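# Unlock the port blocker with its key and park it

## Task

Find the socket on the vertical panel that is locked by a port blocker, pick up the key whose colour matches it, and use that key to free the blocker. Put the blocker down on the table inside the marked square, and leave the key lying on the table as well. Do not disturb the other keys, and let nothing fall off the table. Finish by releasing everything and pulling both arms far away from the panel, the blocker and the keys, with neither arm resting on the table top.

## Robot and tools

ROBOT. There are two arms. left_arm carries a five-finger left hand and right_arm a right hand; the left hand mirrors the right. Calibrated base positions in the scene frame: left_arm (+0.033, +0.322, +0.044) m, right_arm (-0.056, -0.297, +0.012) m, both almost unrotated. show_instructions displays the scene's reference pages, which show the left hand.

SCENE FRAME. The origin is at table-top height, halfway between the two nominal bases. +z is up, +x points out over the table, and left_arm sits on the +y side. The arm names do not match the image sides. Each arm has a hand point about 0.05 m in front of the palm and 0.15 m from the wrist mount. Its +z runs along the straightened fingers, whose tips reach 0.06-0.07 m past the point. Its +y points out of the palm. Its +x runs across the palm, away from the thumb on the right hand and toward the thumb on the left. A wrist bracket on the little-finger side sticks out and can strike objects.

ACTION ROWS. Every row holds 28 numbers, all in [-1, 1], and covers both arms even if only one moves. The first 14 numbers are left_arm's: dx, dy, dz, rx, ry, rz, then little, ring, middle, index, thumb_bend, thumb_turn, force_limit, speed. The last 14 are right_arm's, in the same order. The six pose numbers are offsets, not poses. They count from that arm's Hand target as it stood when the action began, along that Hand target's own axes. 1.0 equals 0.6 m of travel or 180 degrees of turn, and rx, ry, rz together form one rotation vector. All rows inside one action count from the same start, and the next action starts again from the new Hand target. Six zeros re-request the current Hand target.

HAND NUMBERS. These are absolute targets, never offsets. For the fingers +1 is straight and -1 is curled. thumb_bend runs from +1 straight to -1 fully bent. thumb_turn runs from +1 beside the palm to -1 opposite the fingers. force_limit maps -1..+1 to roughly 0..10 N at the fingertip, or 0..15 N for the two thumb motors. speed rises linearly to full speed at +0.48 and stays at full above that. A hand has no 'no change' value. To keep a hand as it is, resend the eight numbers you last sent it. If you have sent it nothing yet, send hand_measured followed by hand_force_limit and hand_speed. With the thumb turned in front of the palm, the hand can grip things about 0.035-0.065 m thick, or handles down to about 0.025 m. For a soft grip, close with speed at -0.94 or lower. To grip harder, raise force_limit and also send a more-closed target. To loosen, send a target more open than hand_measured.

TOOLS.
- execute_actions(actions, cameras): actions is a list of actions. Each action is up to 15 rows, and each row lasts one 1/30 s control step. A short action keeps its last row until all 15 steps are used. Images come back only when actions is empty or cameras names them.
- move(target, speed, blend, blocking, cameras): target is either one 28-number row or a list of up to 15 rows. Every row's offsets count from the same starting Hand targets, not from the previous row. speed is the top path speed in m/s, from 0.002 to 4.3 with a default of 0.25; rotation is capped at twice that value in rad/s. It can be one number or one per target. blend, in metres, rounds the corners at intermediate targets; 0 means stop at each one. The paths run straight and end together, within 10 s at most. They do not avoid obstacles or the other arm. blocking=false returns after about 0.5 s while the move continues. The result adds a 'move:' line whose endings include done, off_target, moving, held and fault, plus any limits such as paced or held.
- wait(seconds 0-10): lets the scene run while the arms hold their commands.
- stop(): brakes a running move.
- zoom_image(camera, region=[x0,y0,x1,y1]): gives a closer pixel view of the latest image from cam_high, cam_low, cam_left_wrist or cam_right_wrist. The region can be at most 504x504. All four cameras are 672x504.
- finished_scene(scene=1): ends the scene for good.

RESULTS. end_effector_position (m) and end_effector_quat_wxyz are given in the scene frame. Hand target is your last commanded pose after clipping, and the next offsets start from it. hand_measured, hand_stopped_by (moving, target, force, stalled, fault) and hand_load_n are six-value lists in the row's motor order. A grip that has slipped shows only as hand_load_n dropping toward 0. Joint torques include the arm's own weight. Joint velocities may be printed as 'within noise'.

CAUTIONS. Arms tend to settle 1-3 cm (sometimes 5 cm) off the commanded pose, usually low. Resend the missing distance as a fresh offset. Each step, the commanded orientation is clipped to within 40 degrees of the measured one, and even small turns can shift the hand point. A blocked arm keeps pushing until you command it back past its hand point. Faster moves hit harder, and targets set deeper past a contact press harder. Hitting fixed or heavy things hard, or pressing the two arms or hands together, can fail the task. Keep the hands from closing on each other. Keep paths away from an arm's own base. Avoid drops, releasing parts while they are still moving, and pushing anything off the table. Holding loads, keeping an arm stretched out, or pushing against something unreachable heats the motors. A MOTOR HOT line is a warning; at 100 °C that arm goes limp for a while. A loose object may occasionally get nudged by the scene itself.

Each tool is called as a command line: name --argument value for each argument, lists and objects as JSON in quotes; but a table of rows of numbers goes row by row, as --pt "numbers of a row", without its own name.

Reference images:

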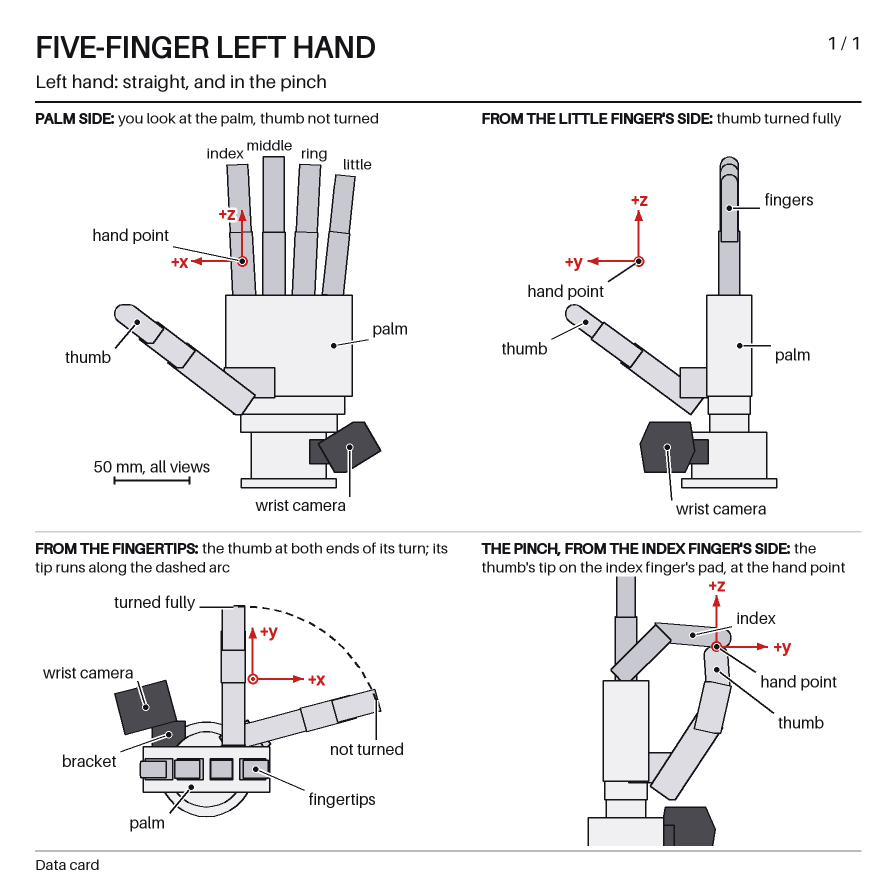

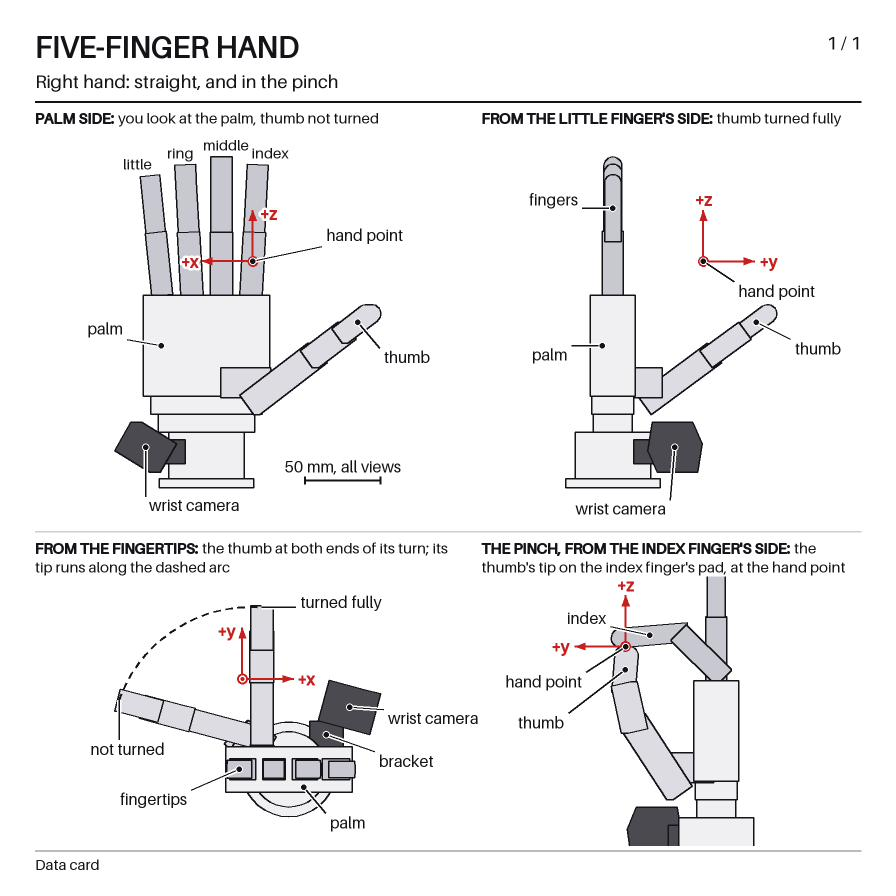

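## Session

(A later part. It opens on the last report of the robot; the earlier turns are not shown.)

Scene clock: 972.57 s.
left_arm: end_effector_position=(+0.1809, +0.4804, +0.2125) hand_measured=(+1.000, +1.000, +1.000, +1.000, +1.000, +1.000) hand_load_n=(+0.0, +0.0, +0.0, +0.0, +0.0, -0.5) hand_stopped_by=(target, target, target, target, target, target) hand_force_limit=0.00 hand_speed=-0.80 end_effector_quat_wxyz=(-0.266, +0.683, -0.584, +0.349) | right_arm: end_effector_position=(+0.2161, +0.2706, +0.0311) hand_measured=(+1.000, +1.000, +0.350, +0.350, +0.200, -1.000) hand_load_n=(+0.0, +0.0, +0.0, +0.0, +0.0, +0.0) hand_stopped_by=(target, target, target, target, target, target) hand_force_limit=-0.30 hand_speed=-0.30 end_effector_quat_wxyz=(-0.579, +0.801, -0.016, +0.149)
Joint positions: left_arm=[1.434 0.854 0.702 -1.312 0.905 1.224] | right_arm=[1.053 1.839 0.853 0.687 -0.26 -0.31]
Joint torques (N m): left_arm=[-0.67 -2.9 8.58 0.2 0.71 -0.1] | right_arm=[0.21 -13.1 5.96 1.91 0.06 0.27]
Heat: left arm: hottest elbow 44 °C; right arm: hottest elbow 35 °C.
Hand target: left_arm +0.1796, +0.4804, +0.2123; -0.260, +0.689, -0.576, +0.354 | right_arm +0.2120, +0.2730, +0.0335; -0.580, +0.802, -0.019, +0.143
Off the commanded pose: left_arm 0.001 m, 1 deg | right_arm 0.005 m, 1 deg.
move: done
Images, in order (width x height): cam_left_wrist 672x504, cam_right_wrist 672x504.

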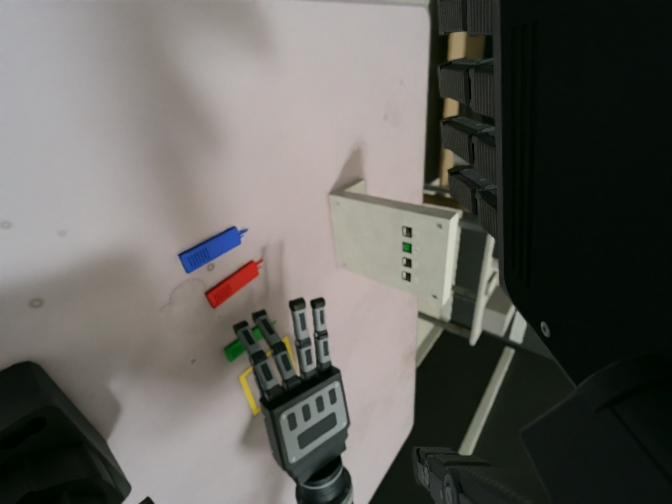

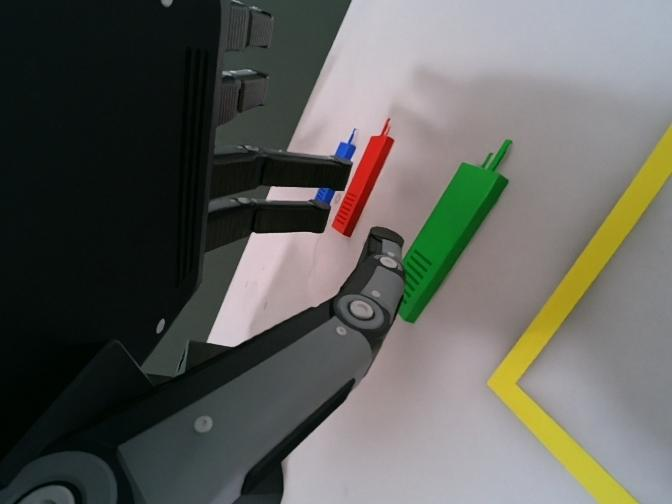

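move --pt "0 0 0 0 0 0 1 1 1 1 1 1 0.0 -0.8 -0.0057 0.0078 -0.0292 0 0 0 1 1 0.35 0.35 0.2 -1 -0.3 -0.3" --pt "0 0 0 0 0 0 1 1 1 1 1 1 0.0 -0.8 -0.0167 0.0577 -0.0138 0 0 0 1 1 0.35 0.35 0.2 -1 -0.3 -0.3" --speed '[0.08, 0.04]' --cameras '["cam_left_wrist","cam_right_wrist"]'

zoom_image --camera "cam_right_wrist" --region '[300, 90, 560, 330]'

zoom_image --camera "cam_left_wrist" --region '[190, 260, 350, 400]'

Scene clock: 1021.77 s.
left_arm: end_effector_position=(+0.1809, +0.4804, +0.2125) hand_measured=(+1.000, +1.000, +1.000, +1.000, +1.000, +1.000) hand_load_n=(+0.0, +0.0, +0.0, +0.0, +0.0, -0.5) hand_stopped_by=(target, target, target, target, target, target) hand_force_limit=0.00 hand_speed=-0.80 end_effector_quat_wxyz=(-0.266, +0.683, -0.584, +0.349) | right_arm: end_effector_position=(+0.2084, +0.2583, +0.0098) hand_measured=(+1.000, +1.000, +0.350, +0.350, +0.200, -1.000) hand_load_n=(+0.0, +0.0, +0.0, +0.0, +0.0, +0.0) hand_stopped_by=(target, target, target, target, target, target) hand_force_limit=-0.30 hand_speed=-0.30 end_effector_quat_wxyz=(-0.580, +0.801, -0.015, +0.148)
Joint positions: left_arm=[1.434 0.854 0.702 -1.312 0.905 1.224] | right_arm=[1.053 1.872 0.807 0.768 -0.261 -0.31]
Joint torques (N m): left_arm=[-0.67 -2.9 8.61 0.23 0.71 -0.09] | right_arm=[-0.38 -11.16 4.66 3.1 -0.15 0.25]
Heat: left arm: hottest elbow 44 °C; right arm: hottest elbow 35 °C.
Hand target: left_arm +0.1796, +0.4804, +0.2123; -0.260, +0.689, -0.576, +0.354 | right_arm +0.2050, +0.2561, +0.0015; -0.580, +0.802, -0.019, +0.143
Off the commanded pose: left_arm 0.001 m, 1 deg | right_arm 0.009 m, 1 deg.
move: done
Images, in order (width x height): cam_left_wrist 672x504, cam_right_wrist 672x504.

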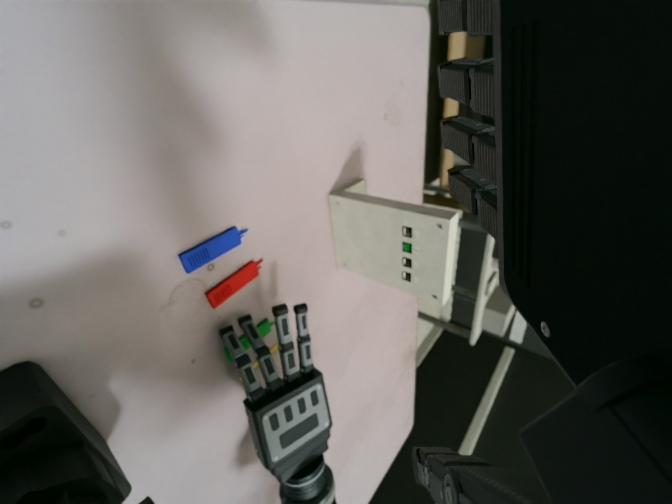

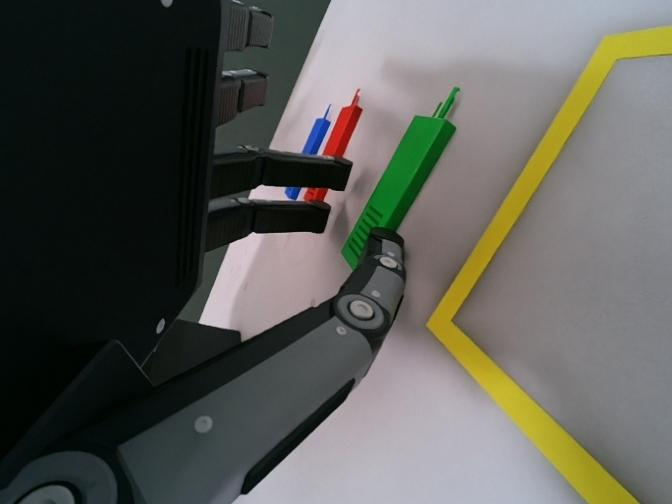

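Scaled by 1.938 from the camera's 672x504 image, which has a finer 960x720 frame.

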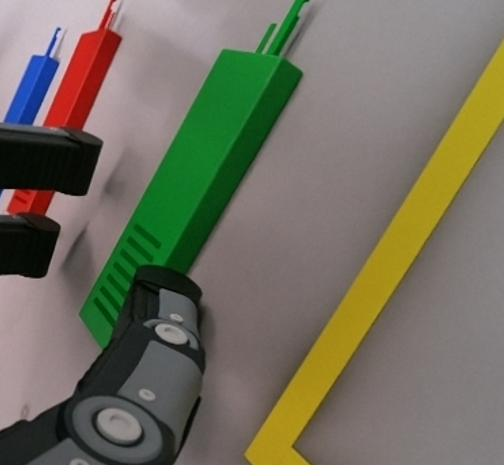

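Scaled by 3.150 from the camera's 672x504 image, which has a finer 960x720 frame.

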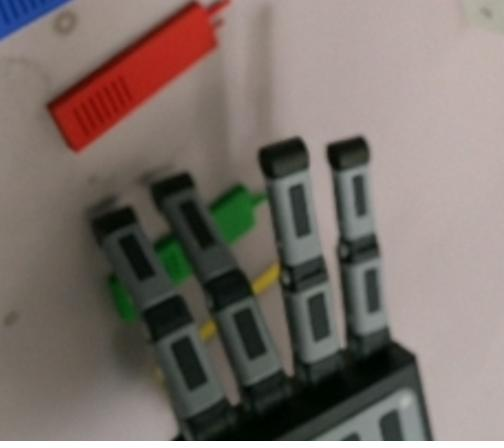

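move --target '[0,0,0,0,0,0, 1,1,1,1,1,1,0.0,-0.8, -0.0017,0.0085,0.0024,0,0,0, 1,1,0.1,0.1,0.2,-1,-0.4,-0.85]' --speed 0.03 --cameras '["cam_left_wrist","cam_right_wrist"]'

zoom_image --camera "cam_right_wrist" --region '[300, 90, 560, 330]'

zoom_image --camera "cam_left_wrist" --region '[190, 260, 350, 400]'

Scene clock: 1044.93 s.
left_arm: end_effector_position=(+0.1809, +0.4804, +0.2125) hand_measured=(+1.000, +1.000, +1.000, +1.000, +1.000, +1.000) hand_load_n=(+0.0, -0.5, +0.0, +0.0, +0.0, -0.5) hand_stopped_by=(target, target, target, target, target, target) hand_force_limit=0.00 hand_speed=-0.80 end_effector_quat_wxyz=(-0.266, +0.683, -0.584, +0.349) | right_arm: end_effector_position=(+0.2093, +0.2601, +0.0102) hand_measured=(+1.000, +1.000, +0.100, +0.100, +0.200, -1.000) hand_load_n=(+0.0, +0.0, +0.0, +0.5, +0.0, +0.0) hand_stopped_by=(target, target, target, target, target, target) hand_force_limit=-0.40 hand_speed=-0.85 end_effector_quat_wxyz=(-0.585, +0.797, -0.014, +0.151)
Joint positions: left_arm=[1.434 0.854 0.702 -1.312 0.905 1.224] | right_arm=[1.053 1.88 0.807 0.79 -0.262 -0.31]
Joint torques (N m): left_arm=[-0.79 -2.84 8.62 0.17 0.7 -0.1] | right_arm=[-0.38 -10.7 4.56 2.84 -0.11 0.25]
Heat: left arm: hottest elbow 44 °C; right arm: hottest elbow 35 °C.
Hand target: left_arm +0.1796, +0.4804, +0.2123; -0.260, +0.689, -0.576, +0.354 | right_arm +0.2051, +0.2559, -0.0040; -0.580, +0.802, -0.019, +0.143
Off the commanded pose: left_arm 0.001 m, 1 deg | right_arm 0.015 m, 1 deg.
move: off_target (right_arm)
Images, in order (width x height): cam_left_wrist 672x504, cam_right_wrist 672x504.

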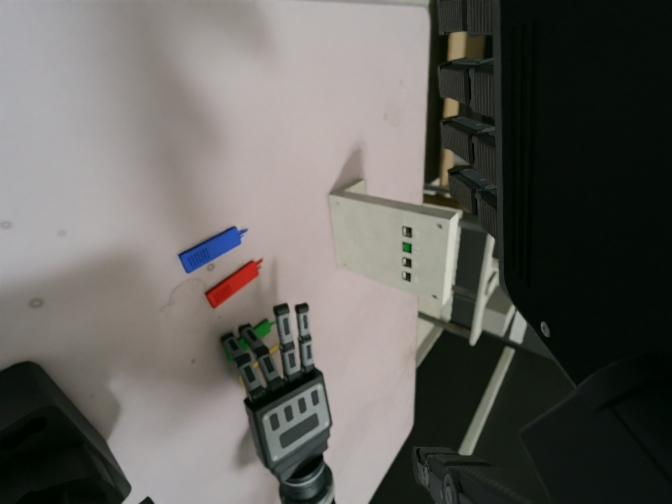

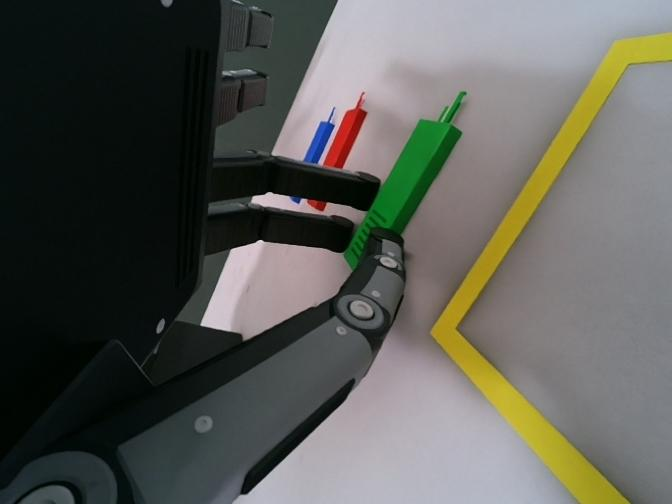

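Scaled by 1.938 from the camera's 672x504 image, which has a finer 960x720 frame.

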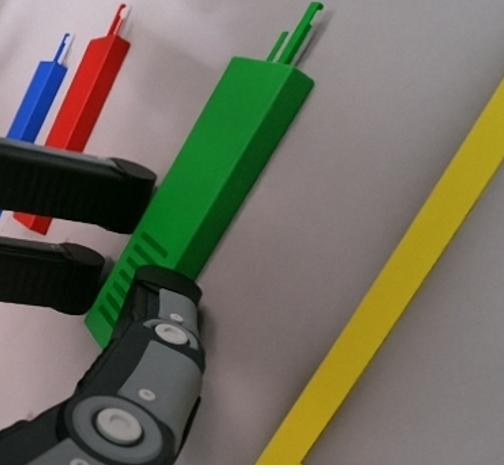

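Scaled by 3.150 from the camera's 672x504 image, which has a finer 960x720 frame.

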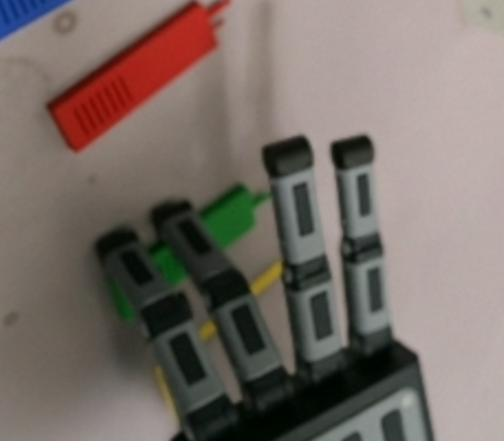

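move --target '[0,0,0,0,0,0, 1,1,1,1,1,1,0.0,-0.8, 0.0017,-0.0078,-0.0024,0,0,0, 1,1,-0.15,-0.15,0.2,-1,-0.4,-0.9]' --speed 0.03 --cameras '["cam_left_wrist","cam_right_wrist"]'

zoom_image --camera "cam_right_wrist" --region '[300, 90, 560, 330]'

zoom_image --camera "cam_left_wrist" --region '[190, 260, 350, 400]'

Scene clock: 1056.10 s.
left_arm: end_effector_position=(+0.1809, +0.4804, +0.2125) hand_measured=(+1.000, +1.000, +1.000, +1.000, +1.000, +1.000) hand_load_n=(+0.0, +0.0, +0.0, +0.0, +0.0, +0.0) hand_stopped_by=(target, target, target, target, target, target) hand_force_limit=0.00 hand_speed=-0.80 end_effector_quat_wxyz=(-0.266, +0.683, -0.584, +0.349) | right_arm: end_effector_position=(+0.2094, +0.2604, +0.0107) hand_measured=(+1.000, +1.000, +0.000, -0.010, +0.200, -1.000) hand_load_n=(+0.0, +0.0, +4.5, +4.5, +4.0, -0.5) hand_stopped_by=(target, target, force, force, target, target) hand_force_limit=-0.40 hand_speed=-0.90 end_effector_quat_wxyz=(-0.586, +0.796, -0.014, +0.151)
Joint positions: left_arm=[1.434 0.854 0.702 -1.312 0.905 1.224] | right_arm=[1.053 1.88 0.807 0.792 -0.262 -0.31]
Joint torques (N m): left_arm=[-0.79 -2.96 8.54 0.16 0.72 -0.09] | right_arm=[-0.38 -11.69 4.59 2.25 -0.09 0.25]
Heat: left arm: hottest elbow 44 °C; right arm: hottest elbow 34 °C.
Hand target: left_arm +0.1796, +0.4804, +0.2123; -0.260, +0.689, -0.576, +0.354 | right_arm +0.2051, +0.2559, +0.0011; -0.580, +0.802, -0.019, +0.144
Off the commanded pose: left_arm 0.001 m, 1 deg | right_arm 0.012 m, 1 deg.
move: off_target (right_arm)
Images, in order (width x height): cam_left_wrist 672x504, cam_right_wrist 672x504.

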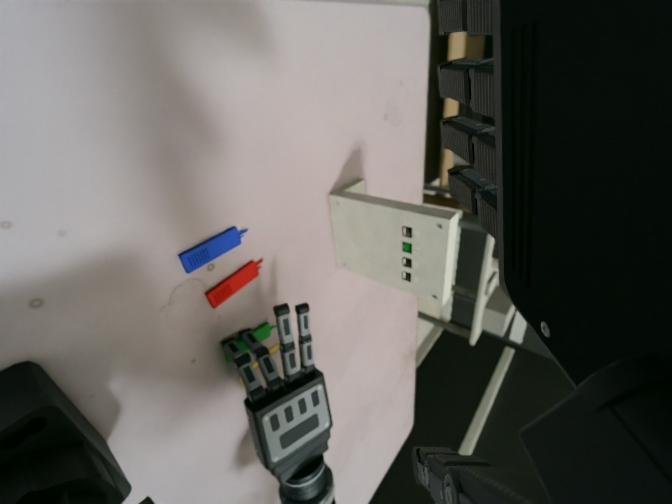

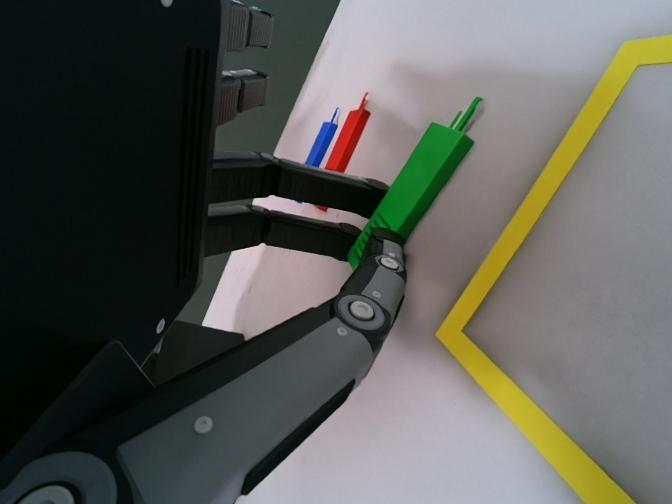

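Scaled by 1.938 from the camera's 672x504 image, which has a finer 960x720 frame.

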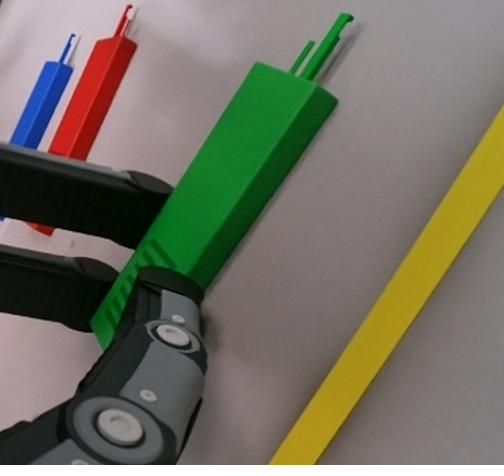

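Scaled by 3.150 from the camera's 672x504 image, which has a finer 960x720 frame.

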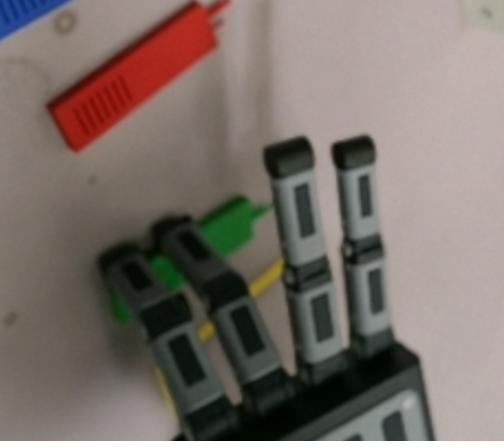

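move --target '[0,0,0,0,0,0, 1,1,1,1,1,1,0.0,-0.8, 0,0,0,0,0,0, 1,1,-0.3,-0.3,0.2,-1,0.2,-0.94]' --speed 0.03

Scene clock: 1062.33 s.
left_arm: end_effector_position=(+0.1809, +0.4804, +0.2125) hand_measured=(+1.000, +1.000, +1.000, +1.000, +1.000, +1.000) hand_load_n=(+0.0, +0.0, +0.0, +0.0, +0.0, -0.5) hand_stopped_by=(target, target, target, target, target, target) hand_force_limit=0.00 hand_speed=-0.80 end_effector_quat_wxyz=(-0.266, +0.683, -0.584, +0.349) | right_arm: end_effector_position=(+0.2095, +0.2606, +0.0121) hand_measured=(+1.000, +1.000, -0.010, -0.018, +0.200, -1.000) hand_load_n=(+0.0, +0.0, +3.0, +3.0, +1.5, -0.5) hand_stopped_by=(target, target, force, force, target, target) hand_force_limit=0.20 hand_speed=-0.94 end_effector_quat_wxyz=(-0.587, +0.795, -0.013, +0.152)
Joint positions: left_arm=[1.434 0.854 0.702 -1.312 0.905 1.224] | right_arm=[1.053 1.878 0.807 0.792 -0.262 -0.31]
Joint torques (N m): left_arm=[-0.67 -2.84 8.64 0.18 0.7 -0.1] | right_arm=[-0.32 -11.58 4.6 2.22 -0.09 0.24]
Heat: left arm: hottest elbow 44 °C; right arm: hottest elbow 34 °C.
Hand target: left_arm +0.1796, +0.4804, +0.2123; -0.260, +0.689, -0.576, +0.354 | right_arm +0.2050, +0.2560, +0.0012; -0.580, +0.802, -0.019, +0.143
Off the commanded pose: left_arm 0.001 m, 1 deg | right_arm 0.013 m, 2 deg.
move: off_target (right_arm)

move --target '[0,0,0,0,0,0, 1,1,1,1,1,1,0.0,-0.8, 0,0,0,0,0,0, 1,1,-0.35,-0.35,0.2,-1,0.3,-0.97]' --speed 0.03 --cameras '["cam_left_wrist","cam_right_wrist"]'

zoom_image --camera "cam_right_wrist" --region '[300, 90, 560, 330]'

zoom_image --camera "cam_left_wrist" --region '[190, 260, 350, 400]'

Scene clock: 1071.53 s.
left_arm: end_effector_position=(+0.1809, +0.4804, +0.2125) hand_measured=(+1.000, +1.000, +1.000, +1.000, +1.000, +1.000) hand_load_n=(+0.0, +0.0, +0.0, +0.0, +0.0, +0.0) hand_stopped_by=(target, target, target, target, target, target) hand_force_limit=0.00 hand_speed=-0.80 end_effector_quat_wxyz=(-0.266, +0.683, -0.584, +0.349) | right_arm: end_effector_position=(+0.2095, +0.2607, +0.0146) hand_measured=(+1.000, +1.000, -0.256, -0.288, +0.200, -1.000) hand_load_n=(+0.0, -0.5, +6.5, +6.5, +1.0, -0.5) hand_stopped_by=(target, target, force, force, target, target) hand_force_limit=0.30 hand_speed=-0.97 end_effector_quat_wxyz=(-0.589, +0.794, -0.013, +0.153)
Joint positions: left_arm=[1.434 0.854 0.702 -1.312 0.905 1.224] | right_arm=[1.053 1.874 0.805 0.795 -0.262 -0.31]
Joint torques (N m): left_arm=[-0.62 -2.96 8.59 0.18 0.71 -0.1] | right_arm=[-0.44 -11.22 4.71 2.09 -0.07 0.25]
Heat: left arm: hottest elbow 44 °C; right arm: hottest elbow 34 °C.
Hand target: left_arm +0.1796, +0.4804, +0.2123; -0.260, +0.689, -0.576, +0.354 | right_arm +0.2050, +0.2559, +0.0010; -0.580, +0.802, -0.019, +0.143
Off the commanded pose: left_arm 0.001 m, 1 deg | right_arm 0.015 m, 2 deg.
move: off_target (right_arm)
Images, in order (width x height): cam_left_wrist 672x504, cam_right_wrist 672x504.

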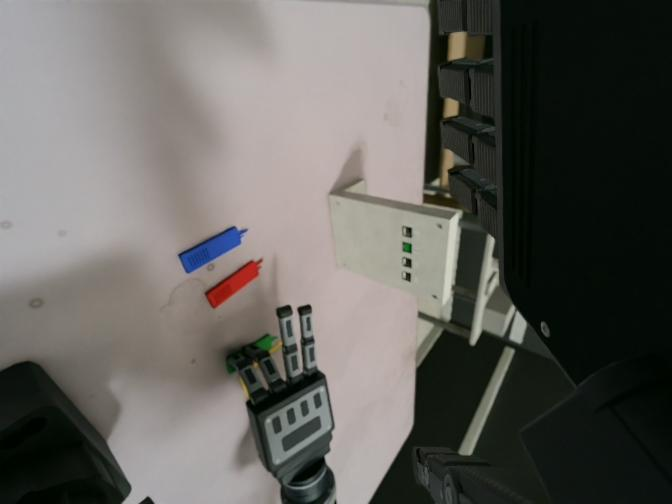

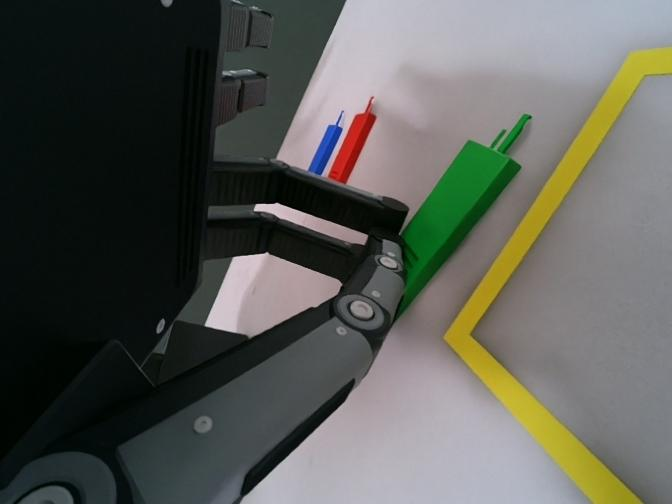

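Scaled by 1.938 from the camera's 672x504 image, which has a finer 960x720 frame.

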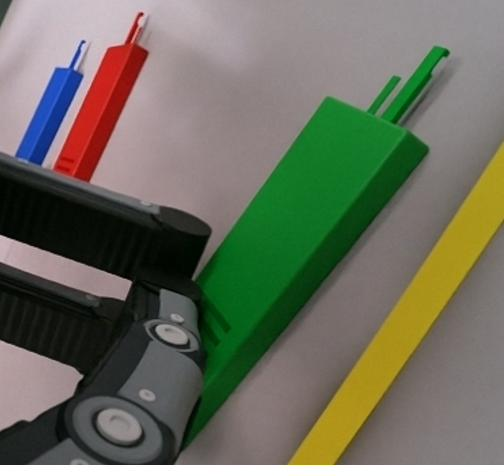

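Scaled by 3.150 from the camera's 672x504 image, which has a finer 960x720 frame.

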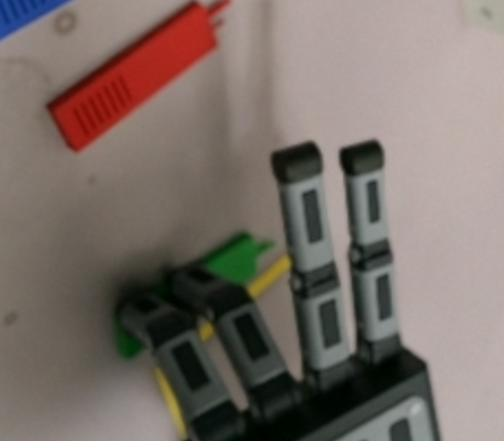

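move --pt "0 0 0 0 0 0 1 1 1 1 1 1 0.0 -0.8 0.0104 -0.0468 -0.0144 0 0 0 1 1 0.35 0.35 0.2 -1 -0.3 -0.3" --pt "0 0 0 0 0 0 1 1 1 1 1 1 0.0 -0.8 0.0187 -0.0378 -0.0470 -0.004 0.0156 0.051 1 1 0.35 0.35 0.2 -1 -0.3 -0.3" --speed 0.08 --cameras '["cam_right_wrist"]'

zoom_image --camera "cam_right_wrist" --region '[300, 90, 560, 330]'

Scene clock: 1327.10 s.
left_arm: end_effector_position=(+0.1809, +0.4804, +0.2125) hand_measured=(+1.000, +1.000, +1.000, +1.000, +1.000, +1.000) hand_load_n=(+0.0, +0.0, +0.0, +0.0, +0.0, -0.5) hand_stopped_by=(target, target, target, target, target, target) hand_force_limit=0.00 hand_speed=-0.80 end_effector_quat_wxyz=(-0.266, +0.683, -0.584, +0.349) | right_arm: end_effector_position=(+0.2025, +0.2374, +0.0272) hand_measured=(+1.000, +1.000, +0.350, +0.350, +0.200, -1.000) hand_load_n=(+0.0, +0.0, -0.5, +0.0, +0.0, +0.0) hand_stopped_by=(target, target, target, target, target, target) hand_force_limit=-0.30 hand_speed=-0.30 end_effector_quat_wxyz=(-0.579, +0.802, -0.089, +0.115)
Joint positions: left_arm=[1.434 0.854 0.702 -1.312 0.905 1.224] | right_arm=[1.034 1.789 0.754 0.717 -0.242 -0.165]
Joint torques (N m): left_arm=[-0.67 -2.84 8.59 0.2 0.72 -0.1] | right_arm=[-1.14 -12.34 4.97 2.66 0.06 0.32]
Heat: left arm: hottest elbow 46 °C; right arm: hottest elbow 32 °C.
Hand target: left_arm +0.1796, +0.4804, +0.2123; -0.260, +0.689, -0.576, +0.354 | right_arm +0.2057, +0.2351, +0.0327; -0.584, +0.798, -0.098, +0.116
Off the commanded pose: left_arm 0.001 m, 1 deg | right_arm 0.007 m, 1 deg.
move: done
Images, in order (width x height): cam_right_wrist 672x504.

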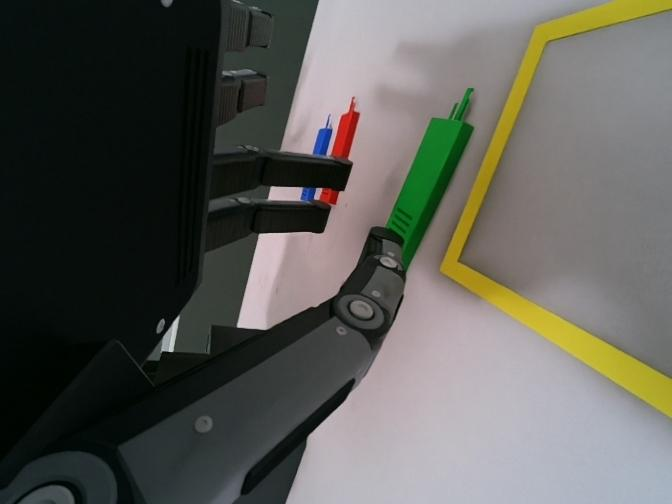

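Scaled by 1.938 from the camera's 672x504 image, which has a finer 960x720 frame.

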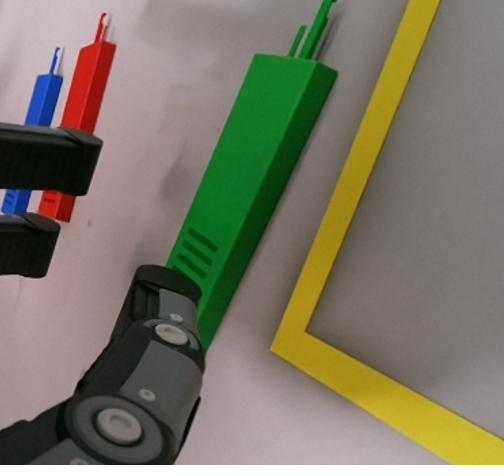

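move --pt "0 0 0 0 0 0 1 1 1 1 1 1 0.0 -0.8 0.003 -0.0017 0.006 0 0 0 1 1 0.35 0.35 0.2 -1 -0.3 -0.3" --pt "0 0 0 0 0 0 1 1 1 1 1 1 0.0 -0.8 -0.0003 0.044 0.0198 0 0 0 1 1 0.35 0.35 0.2 -1 -0.3 -0.3" --speed 0.04 --cameras '["cam_right_wrist","cam_left_wrist"]'

zoom_image --camera "cam_right_wrist" --region '[300, 90, 560, 330]'

Scene clock: 1343.87 s.
left_arm: end_effector_position=(+0.1809, +0.4804, +0.2125) hand_measured=(+1.000, +1.000, +1.000, +1.000, +1.000, +1.000) hand_load_n=(+0.0, +0.0, +0.0, +0.0, +0.0, +0.0) hand_stopped_by=(target, target, target, target, target, target) hand_force_limit=0.00 hand_speed=-0.80 end_effector_quat_wxyz=(-0.266, +0.683, -0.584, +0.349) | right_arm: end_effector_position=(+0.2046, +0.2393, +0.0102) hand_measured=(+1.000, +1.000, +0.350, +0.350, +0.200, -1.000) hand_load_n=(+0.0, +0.0, +0.0, -0.5, -0.5, +0.0) hand_stopped_by=(target, target, target, target, target, target) hand_force_limit=-0.30 hand_speed=-0.30 end_effector_quat_wxyz=(-0.583, +0.799, -0.089, +0.117)
Joint positions: left_arm=[1.434 0.854 0.702 -1.312 0.905 1.224] | right_arm=[1.032 1.846 0.754 0.786 -0.242 -0.163]
Joint torques (N m): left_arm=[-0.73 -2.96 8.58 0.17 0.71 -0.09] | right_arm=[-1.2 -10.4 5.18 3.06 -0.01 0.29]
Heat: left arm: hottest elbow 46 °C; right arm: hottest elbow 32 °C.
Hand target: left_arm +0.1796, +0.4804, +0.2123; -0.260, +0.689, -0.576, +0.354 | right_arm +0.2084, +0.2381, +0.0041; -0.584, +0.798, -0.098, +0.116
Off the commanded pose: left_arm 0.001 m, 1 deg | right_arm 0.007 m, 1 deg.
move: done
Images, in order (width x height): cam_left_wrist 672x504, cam_right_wrist 672x504.

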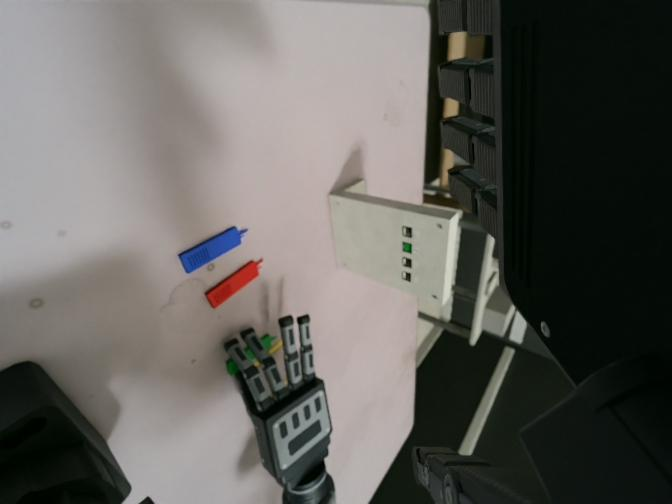

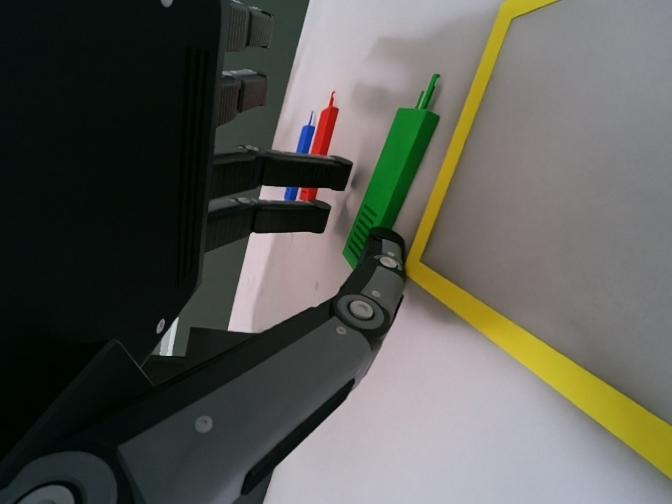

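Scaled by 1.938 from the camera's 672x504 image, which has a finer 960x720 frame.

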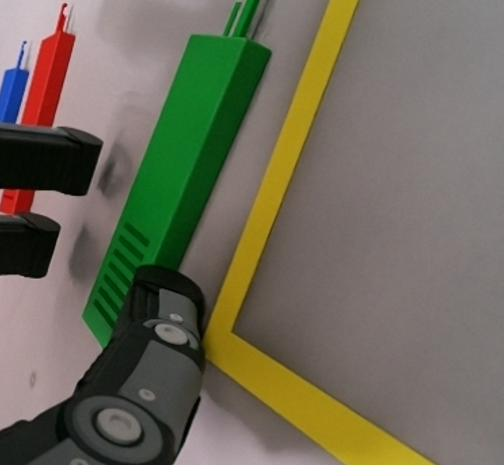

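move --target '[0,0,0,0,0,0, 1,1,1,1,1,1,0.0,-0.8, 0,0,0,0,0,0, 1,1,-0.15,-0.15,0.2,-1,-0.3,-0.92]' --cameras '["cam_right_wrist","cam_left_wrist"]'

zoom_image --camera "cam_right_wrist" --region '[300, 90, 560, 330]'

zoom_image --camera "cam_left_wrist" --region '[190, 280, 350, 420]'

Scene clock: 1352.83 s.
left_arm: end_effector_position=(+0.1809, +0.4804, +0.2125) hand_measured=(+1.000, +1.000, +1.000, +1.000, +1.000, +1.000) hand_load_n=(+0.0, +0.0, +0.0, +0.0, -0.5, +0.0) hand_stopped_by=(target, target, target, target, target, target) hand_force_limit=0.00 hand_speed=-0.80 end_effector_quat_wxyz=(-0.266, +0.683, -0.584, +0.349) | right_arm: end_effector_position=(+0.2056, +0.2411, +0.0137) hand_measured=(+1.000, +1.000, -0.014, -0.030, +0.200, -1.000) hand_load_n=(+0.0, +0.0, +2.5, +3.0, +1.0, -1.0) hand_stopped_by=(target, target, force, force, target, target) hand_force_limit=-0.30 hand_speed=-0.92 end_effector_quat_wxyz=(-0.589, +0.795, -0.089, +0.119)
Joint positions: left_arm=[1.434 0.854 0.702 -1.312 0.905 1.224] | right_arm=[1.032 1.846 0.754 0.801 -0.242 -0.16]
Joint torques (N m): left_arm=[-0.62 -2.78 8.59 0.18 0.71 -0.09] | right_arm=[-1.14 -10.34 5.18 2.45 -0.01 0.27]
Heat: left arm: hottest elbow 46 °C; right arm: hottest elbow 32 °C.
Hand target: left_arm +0.1796, +0.4804, +0.2123; -0.260, +0.689, -0.576, +0.354 | right_arm +0.2084, +0.2381, +0.0041; -0.584, +0.798, -0.098, +0.116
Off the commanded pose: left_arm 0.001 m, 1 deg | right_arm 0.010 m, 1 deg.
move: done
Images, in order (width x height): cam_left_wrist 672x504, cam_right_wrist 672x504.

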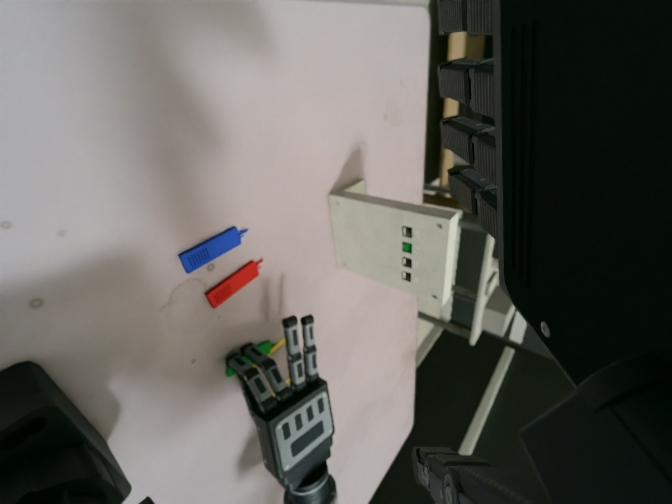

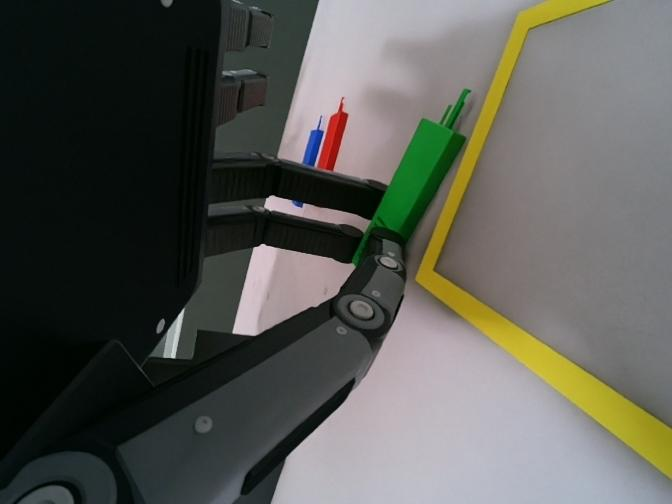

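Scaled by 1.938 from the camera's 672x504 image, which has a finer 960x720 frame.

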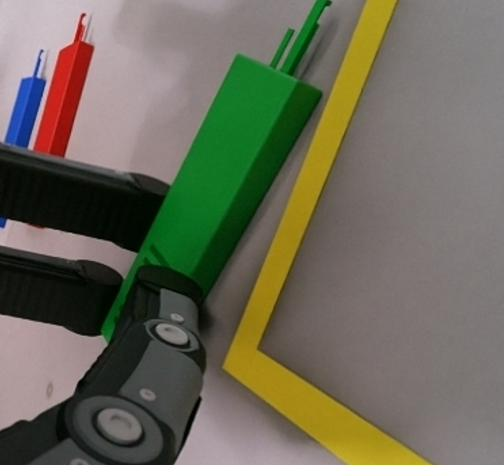

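Scaled by 3.150 from the camera's 672x504 image, which has a finer 960x720 frame.

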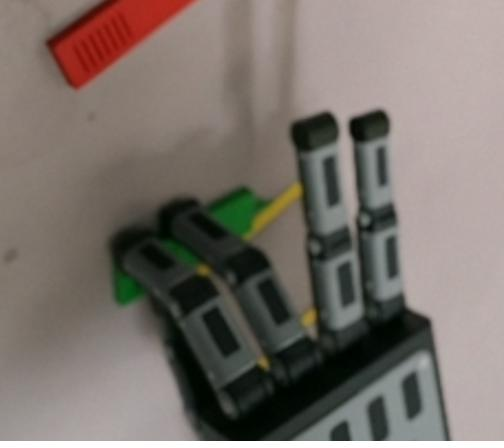

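move --target '[0,0,0,0,0,0, 1,1,1,1,1,1,0.0,-0.8, 0.003,-0.04,-0.0125,0,0,0, 1,1,-0.15,-0.15,0.2,-1,-0.3,-0.92]' --speed 0.03 --cameras '["cam_right_wrist","cam_left_wrist"]'

zoom_image --camera "cam_right_wrist" --region '[300, 90, 560, 330]'

Scene clock: 1361.73 s.
left_arm: end_effector_position=(+0.1809, +0.4804, +0.2125) hand_measured=(+1.000, +1.000, +1.000, +1.000, +1.000, +1.000) hand_load_n=(+0.0, +0.0, +0.0, +0.0, +0.0, -0.5) hand_stopped_by=(target, target, target, target, target, target) hand_force_limit=0.00 hand_speed=-0.80 end_effector_quat_wxyz=(-0.266, +0.683, -0.584, +0.349) | right_arm: end_effector_position=(+0.2041, +0.2389, +0.0253) hand_measured=(+1.000, +1.000, -0.014, -0.030, +0.200, -1.000) hand_load_n=(+0.0, +0.0, +0.0, +0.0, +0.0, +0.0) hand_stopped_by=(target, target, force, force, target, target) hand_force_limit=-0.30 hand_speed=-0.92 end_effector_quat_wxyz=(-0.583, +0.799, -0.090, +0.117)
Joint positions: left_arm=[1.434 0.854 0.702 -1.312 0.905 1.224] | right_arm=[1.032 1.803 0.754 0.743 -0.242 -0.16]
Joint torques (N m): left_arm=[-0.85 -2.78 8.55 0.17 0.71 -0.1] | right_arm=[-1.14 -12.22 5.64 1.84 -0.02 0.26]
Heat: left arm: hottest elbow 46 °C; right arm: hottest elbow 32 °C.
Hand target: left_arm +0.1796, +0.4804, +0.2123; -0.260, +0.689, -0.576, +0.354 | right_arm +0.2084, +0.2379, +0.0293; -0.584, +0.798, -0.098, +0.116
Off the commanded pose: left_arm 0.001 m, 1 deg | right_arm 0.006 m, 1 deg.
move: done
Images, in order (width x height): cam_left_wrist 672x504, cam_right_wrist 672x504.

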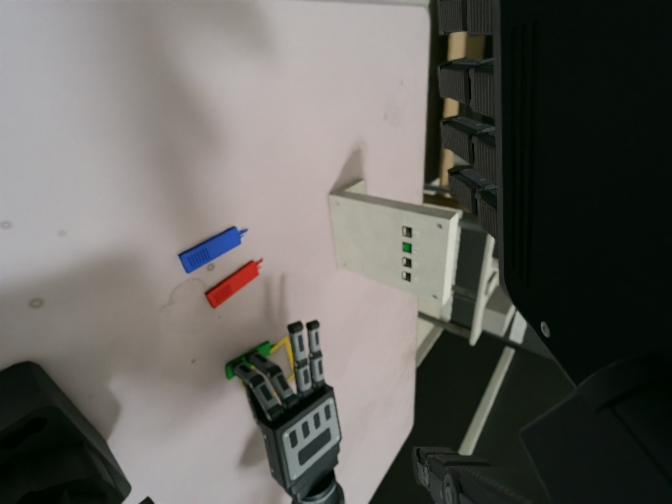

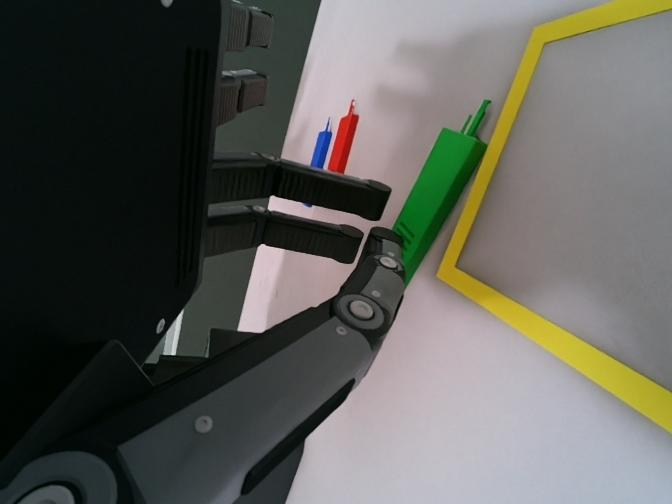

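Scaled by 1.938 from the camera's 672x504 image, which has a finer 960x720 frame.

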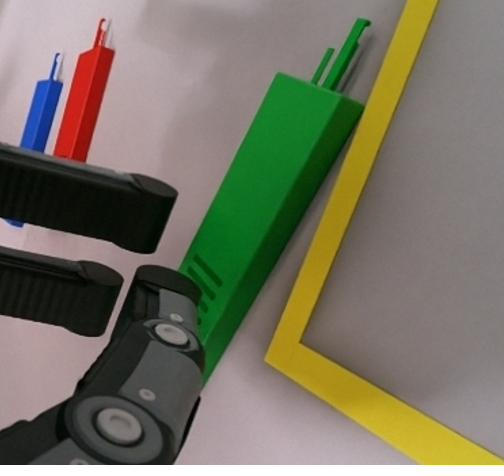

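move --pt "0 0 0 0 0 0 1 1 1 1 1 1 0.0 -0.8 0.003 -0.012 -0.004 0 0 0 1 1 0.35 0.35 0.32 -1 -0.3 -0.3" --pt "0 0 0 0 0 0 1 1 1 1 1 1 0.0 -0.8 0.0085 0.0003 0.001 0 0 0 1 1 0.35 0.35 0.32 -1 -0.3 -0.3" --pt "0 0 0 0 0 0 1 1 1 1 1 1 0.0 -0.8 0.0053 0.0433 0.0142 0 0 0 1 1 0.35 0.35 0.32 -1 -0.3 -0.3" --speed 0.04 --cameras '["cam_right_wrist","cam_left_wrist"]'

zoom_image --camera "cam_right_wrist" --region '[300, 90, 560, 330]'

Scene clock: 1396.20 s.
left_arm: end_effector_position=(+0.1809, +0.4804, +0.2125) hand_measured=(+1.000, +1.000, +1.000, +1.000, +1.000, +1.000) hand_load_n=(+0.0, -0.5, +0.0, +0.0, +0.0, -0.5) hand_stopped_by=(target, target, target, target, target, target) hand_force_limit=0.00 hand_speed=-0.80 end_effector_quat_wxyz=(-0.266, +0.683, -0.584, +0.349) | right_arm: end_effector_position=(+0.2100, +0.2381, +0.0146) hand_measured=(+1.000, +1.000, +0.350, +0.350, +0.320, -1.000) hand_load_n=(+0.0, -0.5, +0.0, +0.0, -1.0, +0.0) hand_stopped_by=(target, target, target, target, target, target) hand_force_limit=-0.30 hand_speed=-0.30 end_effector_quat_wxyz=(-0.588, +0.795, -0.091, +0.119)
Joint positions: left_arm=[1.434 0.854 0.702 -1.312 0.905 1.224] | right_arm=[1.02 1.843 0.754 0.795 -0.251 -0.16]
Joint torques (N m): left_arm=[-0.73 -3.02 8.58 0.17 0.71 -0.1] | right_arm=[-1.08 -9.47 5.53 2.74 -0.05 0.22]
Heat: left arm: hottest elbow 46 °C; right arm: hottest elbow 33 °C.
Hand target: left_arm +0.1796, +0.4804, +0.2123; -0.260, +0.689, -0.576, +0.354 | right_arm +0.2135, +0.2369, +0.0022; -0.583, +0.798, -0.098, +0.116
Off the commanded pose: left_arm 0.001 m, 1 deg | right_arm 0.013 m, 1 deg.
move: off_target (right_arm)
Images, in order (width x height): cam_left_wrist 672x504, cam_right_wrist 672x504.

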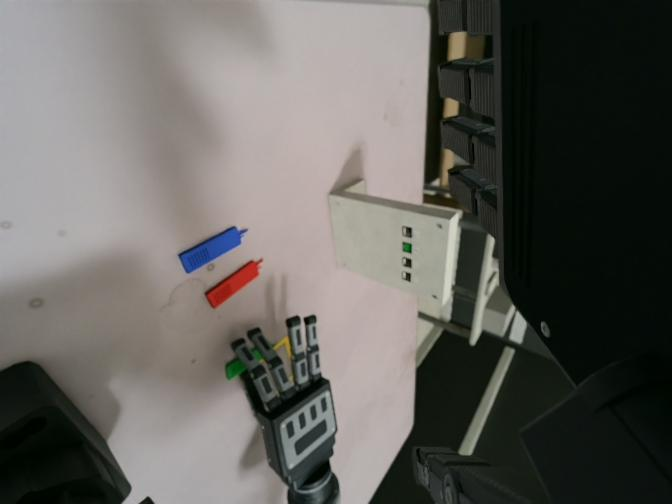

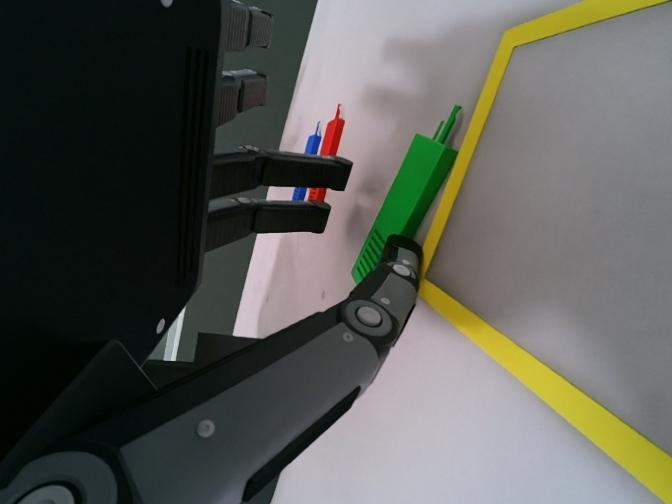

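Scaled by 1.938 from the camera's 672x504 image, which has a finer 960x720 frame.

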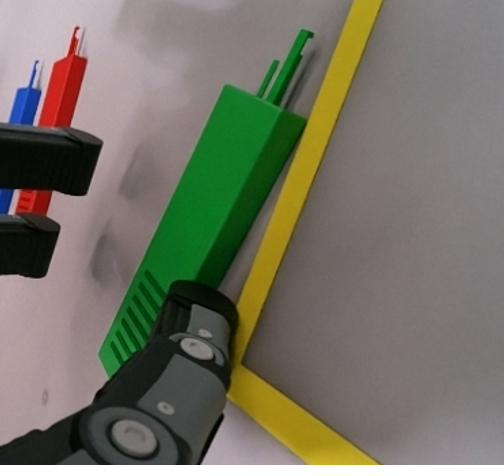

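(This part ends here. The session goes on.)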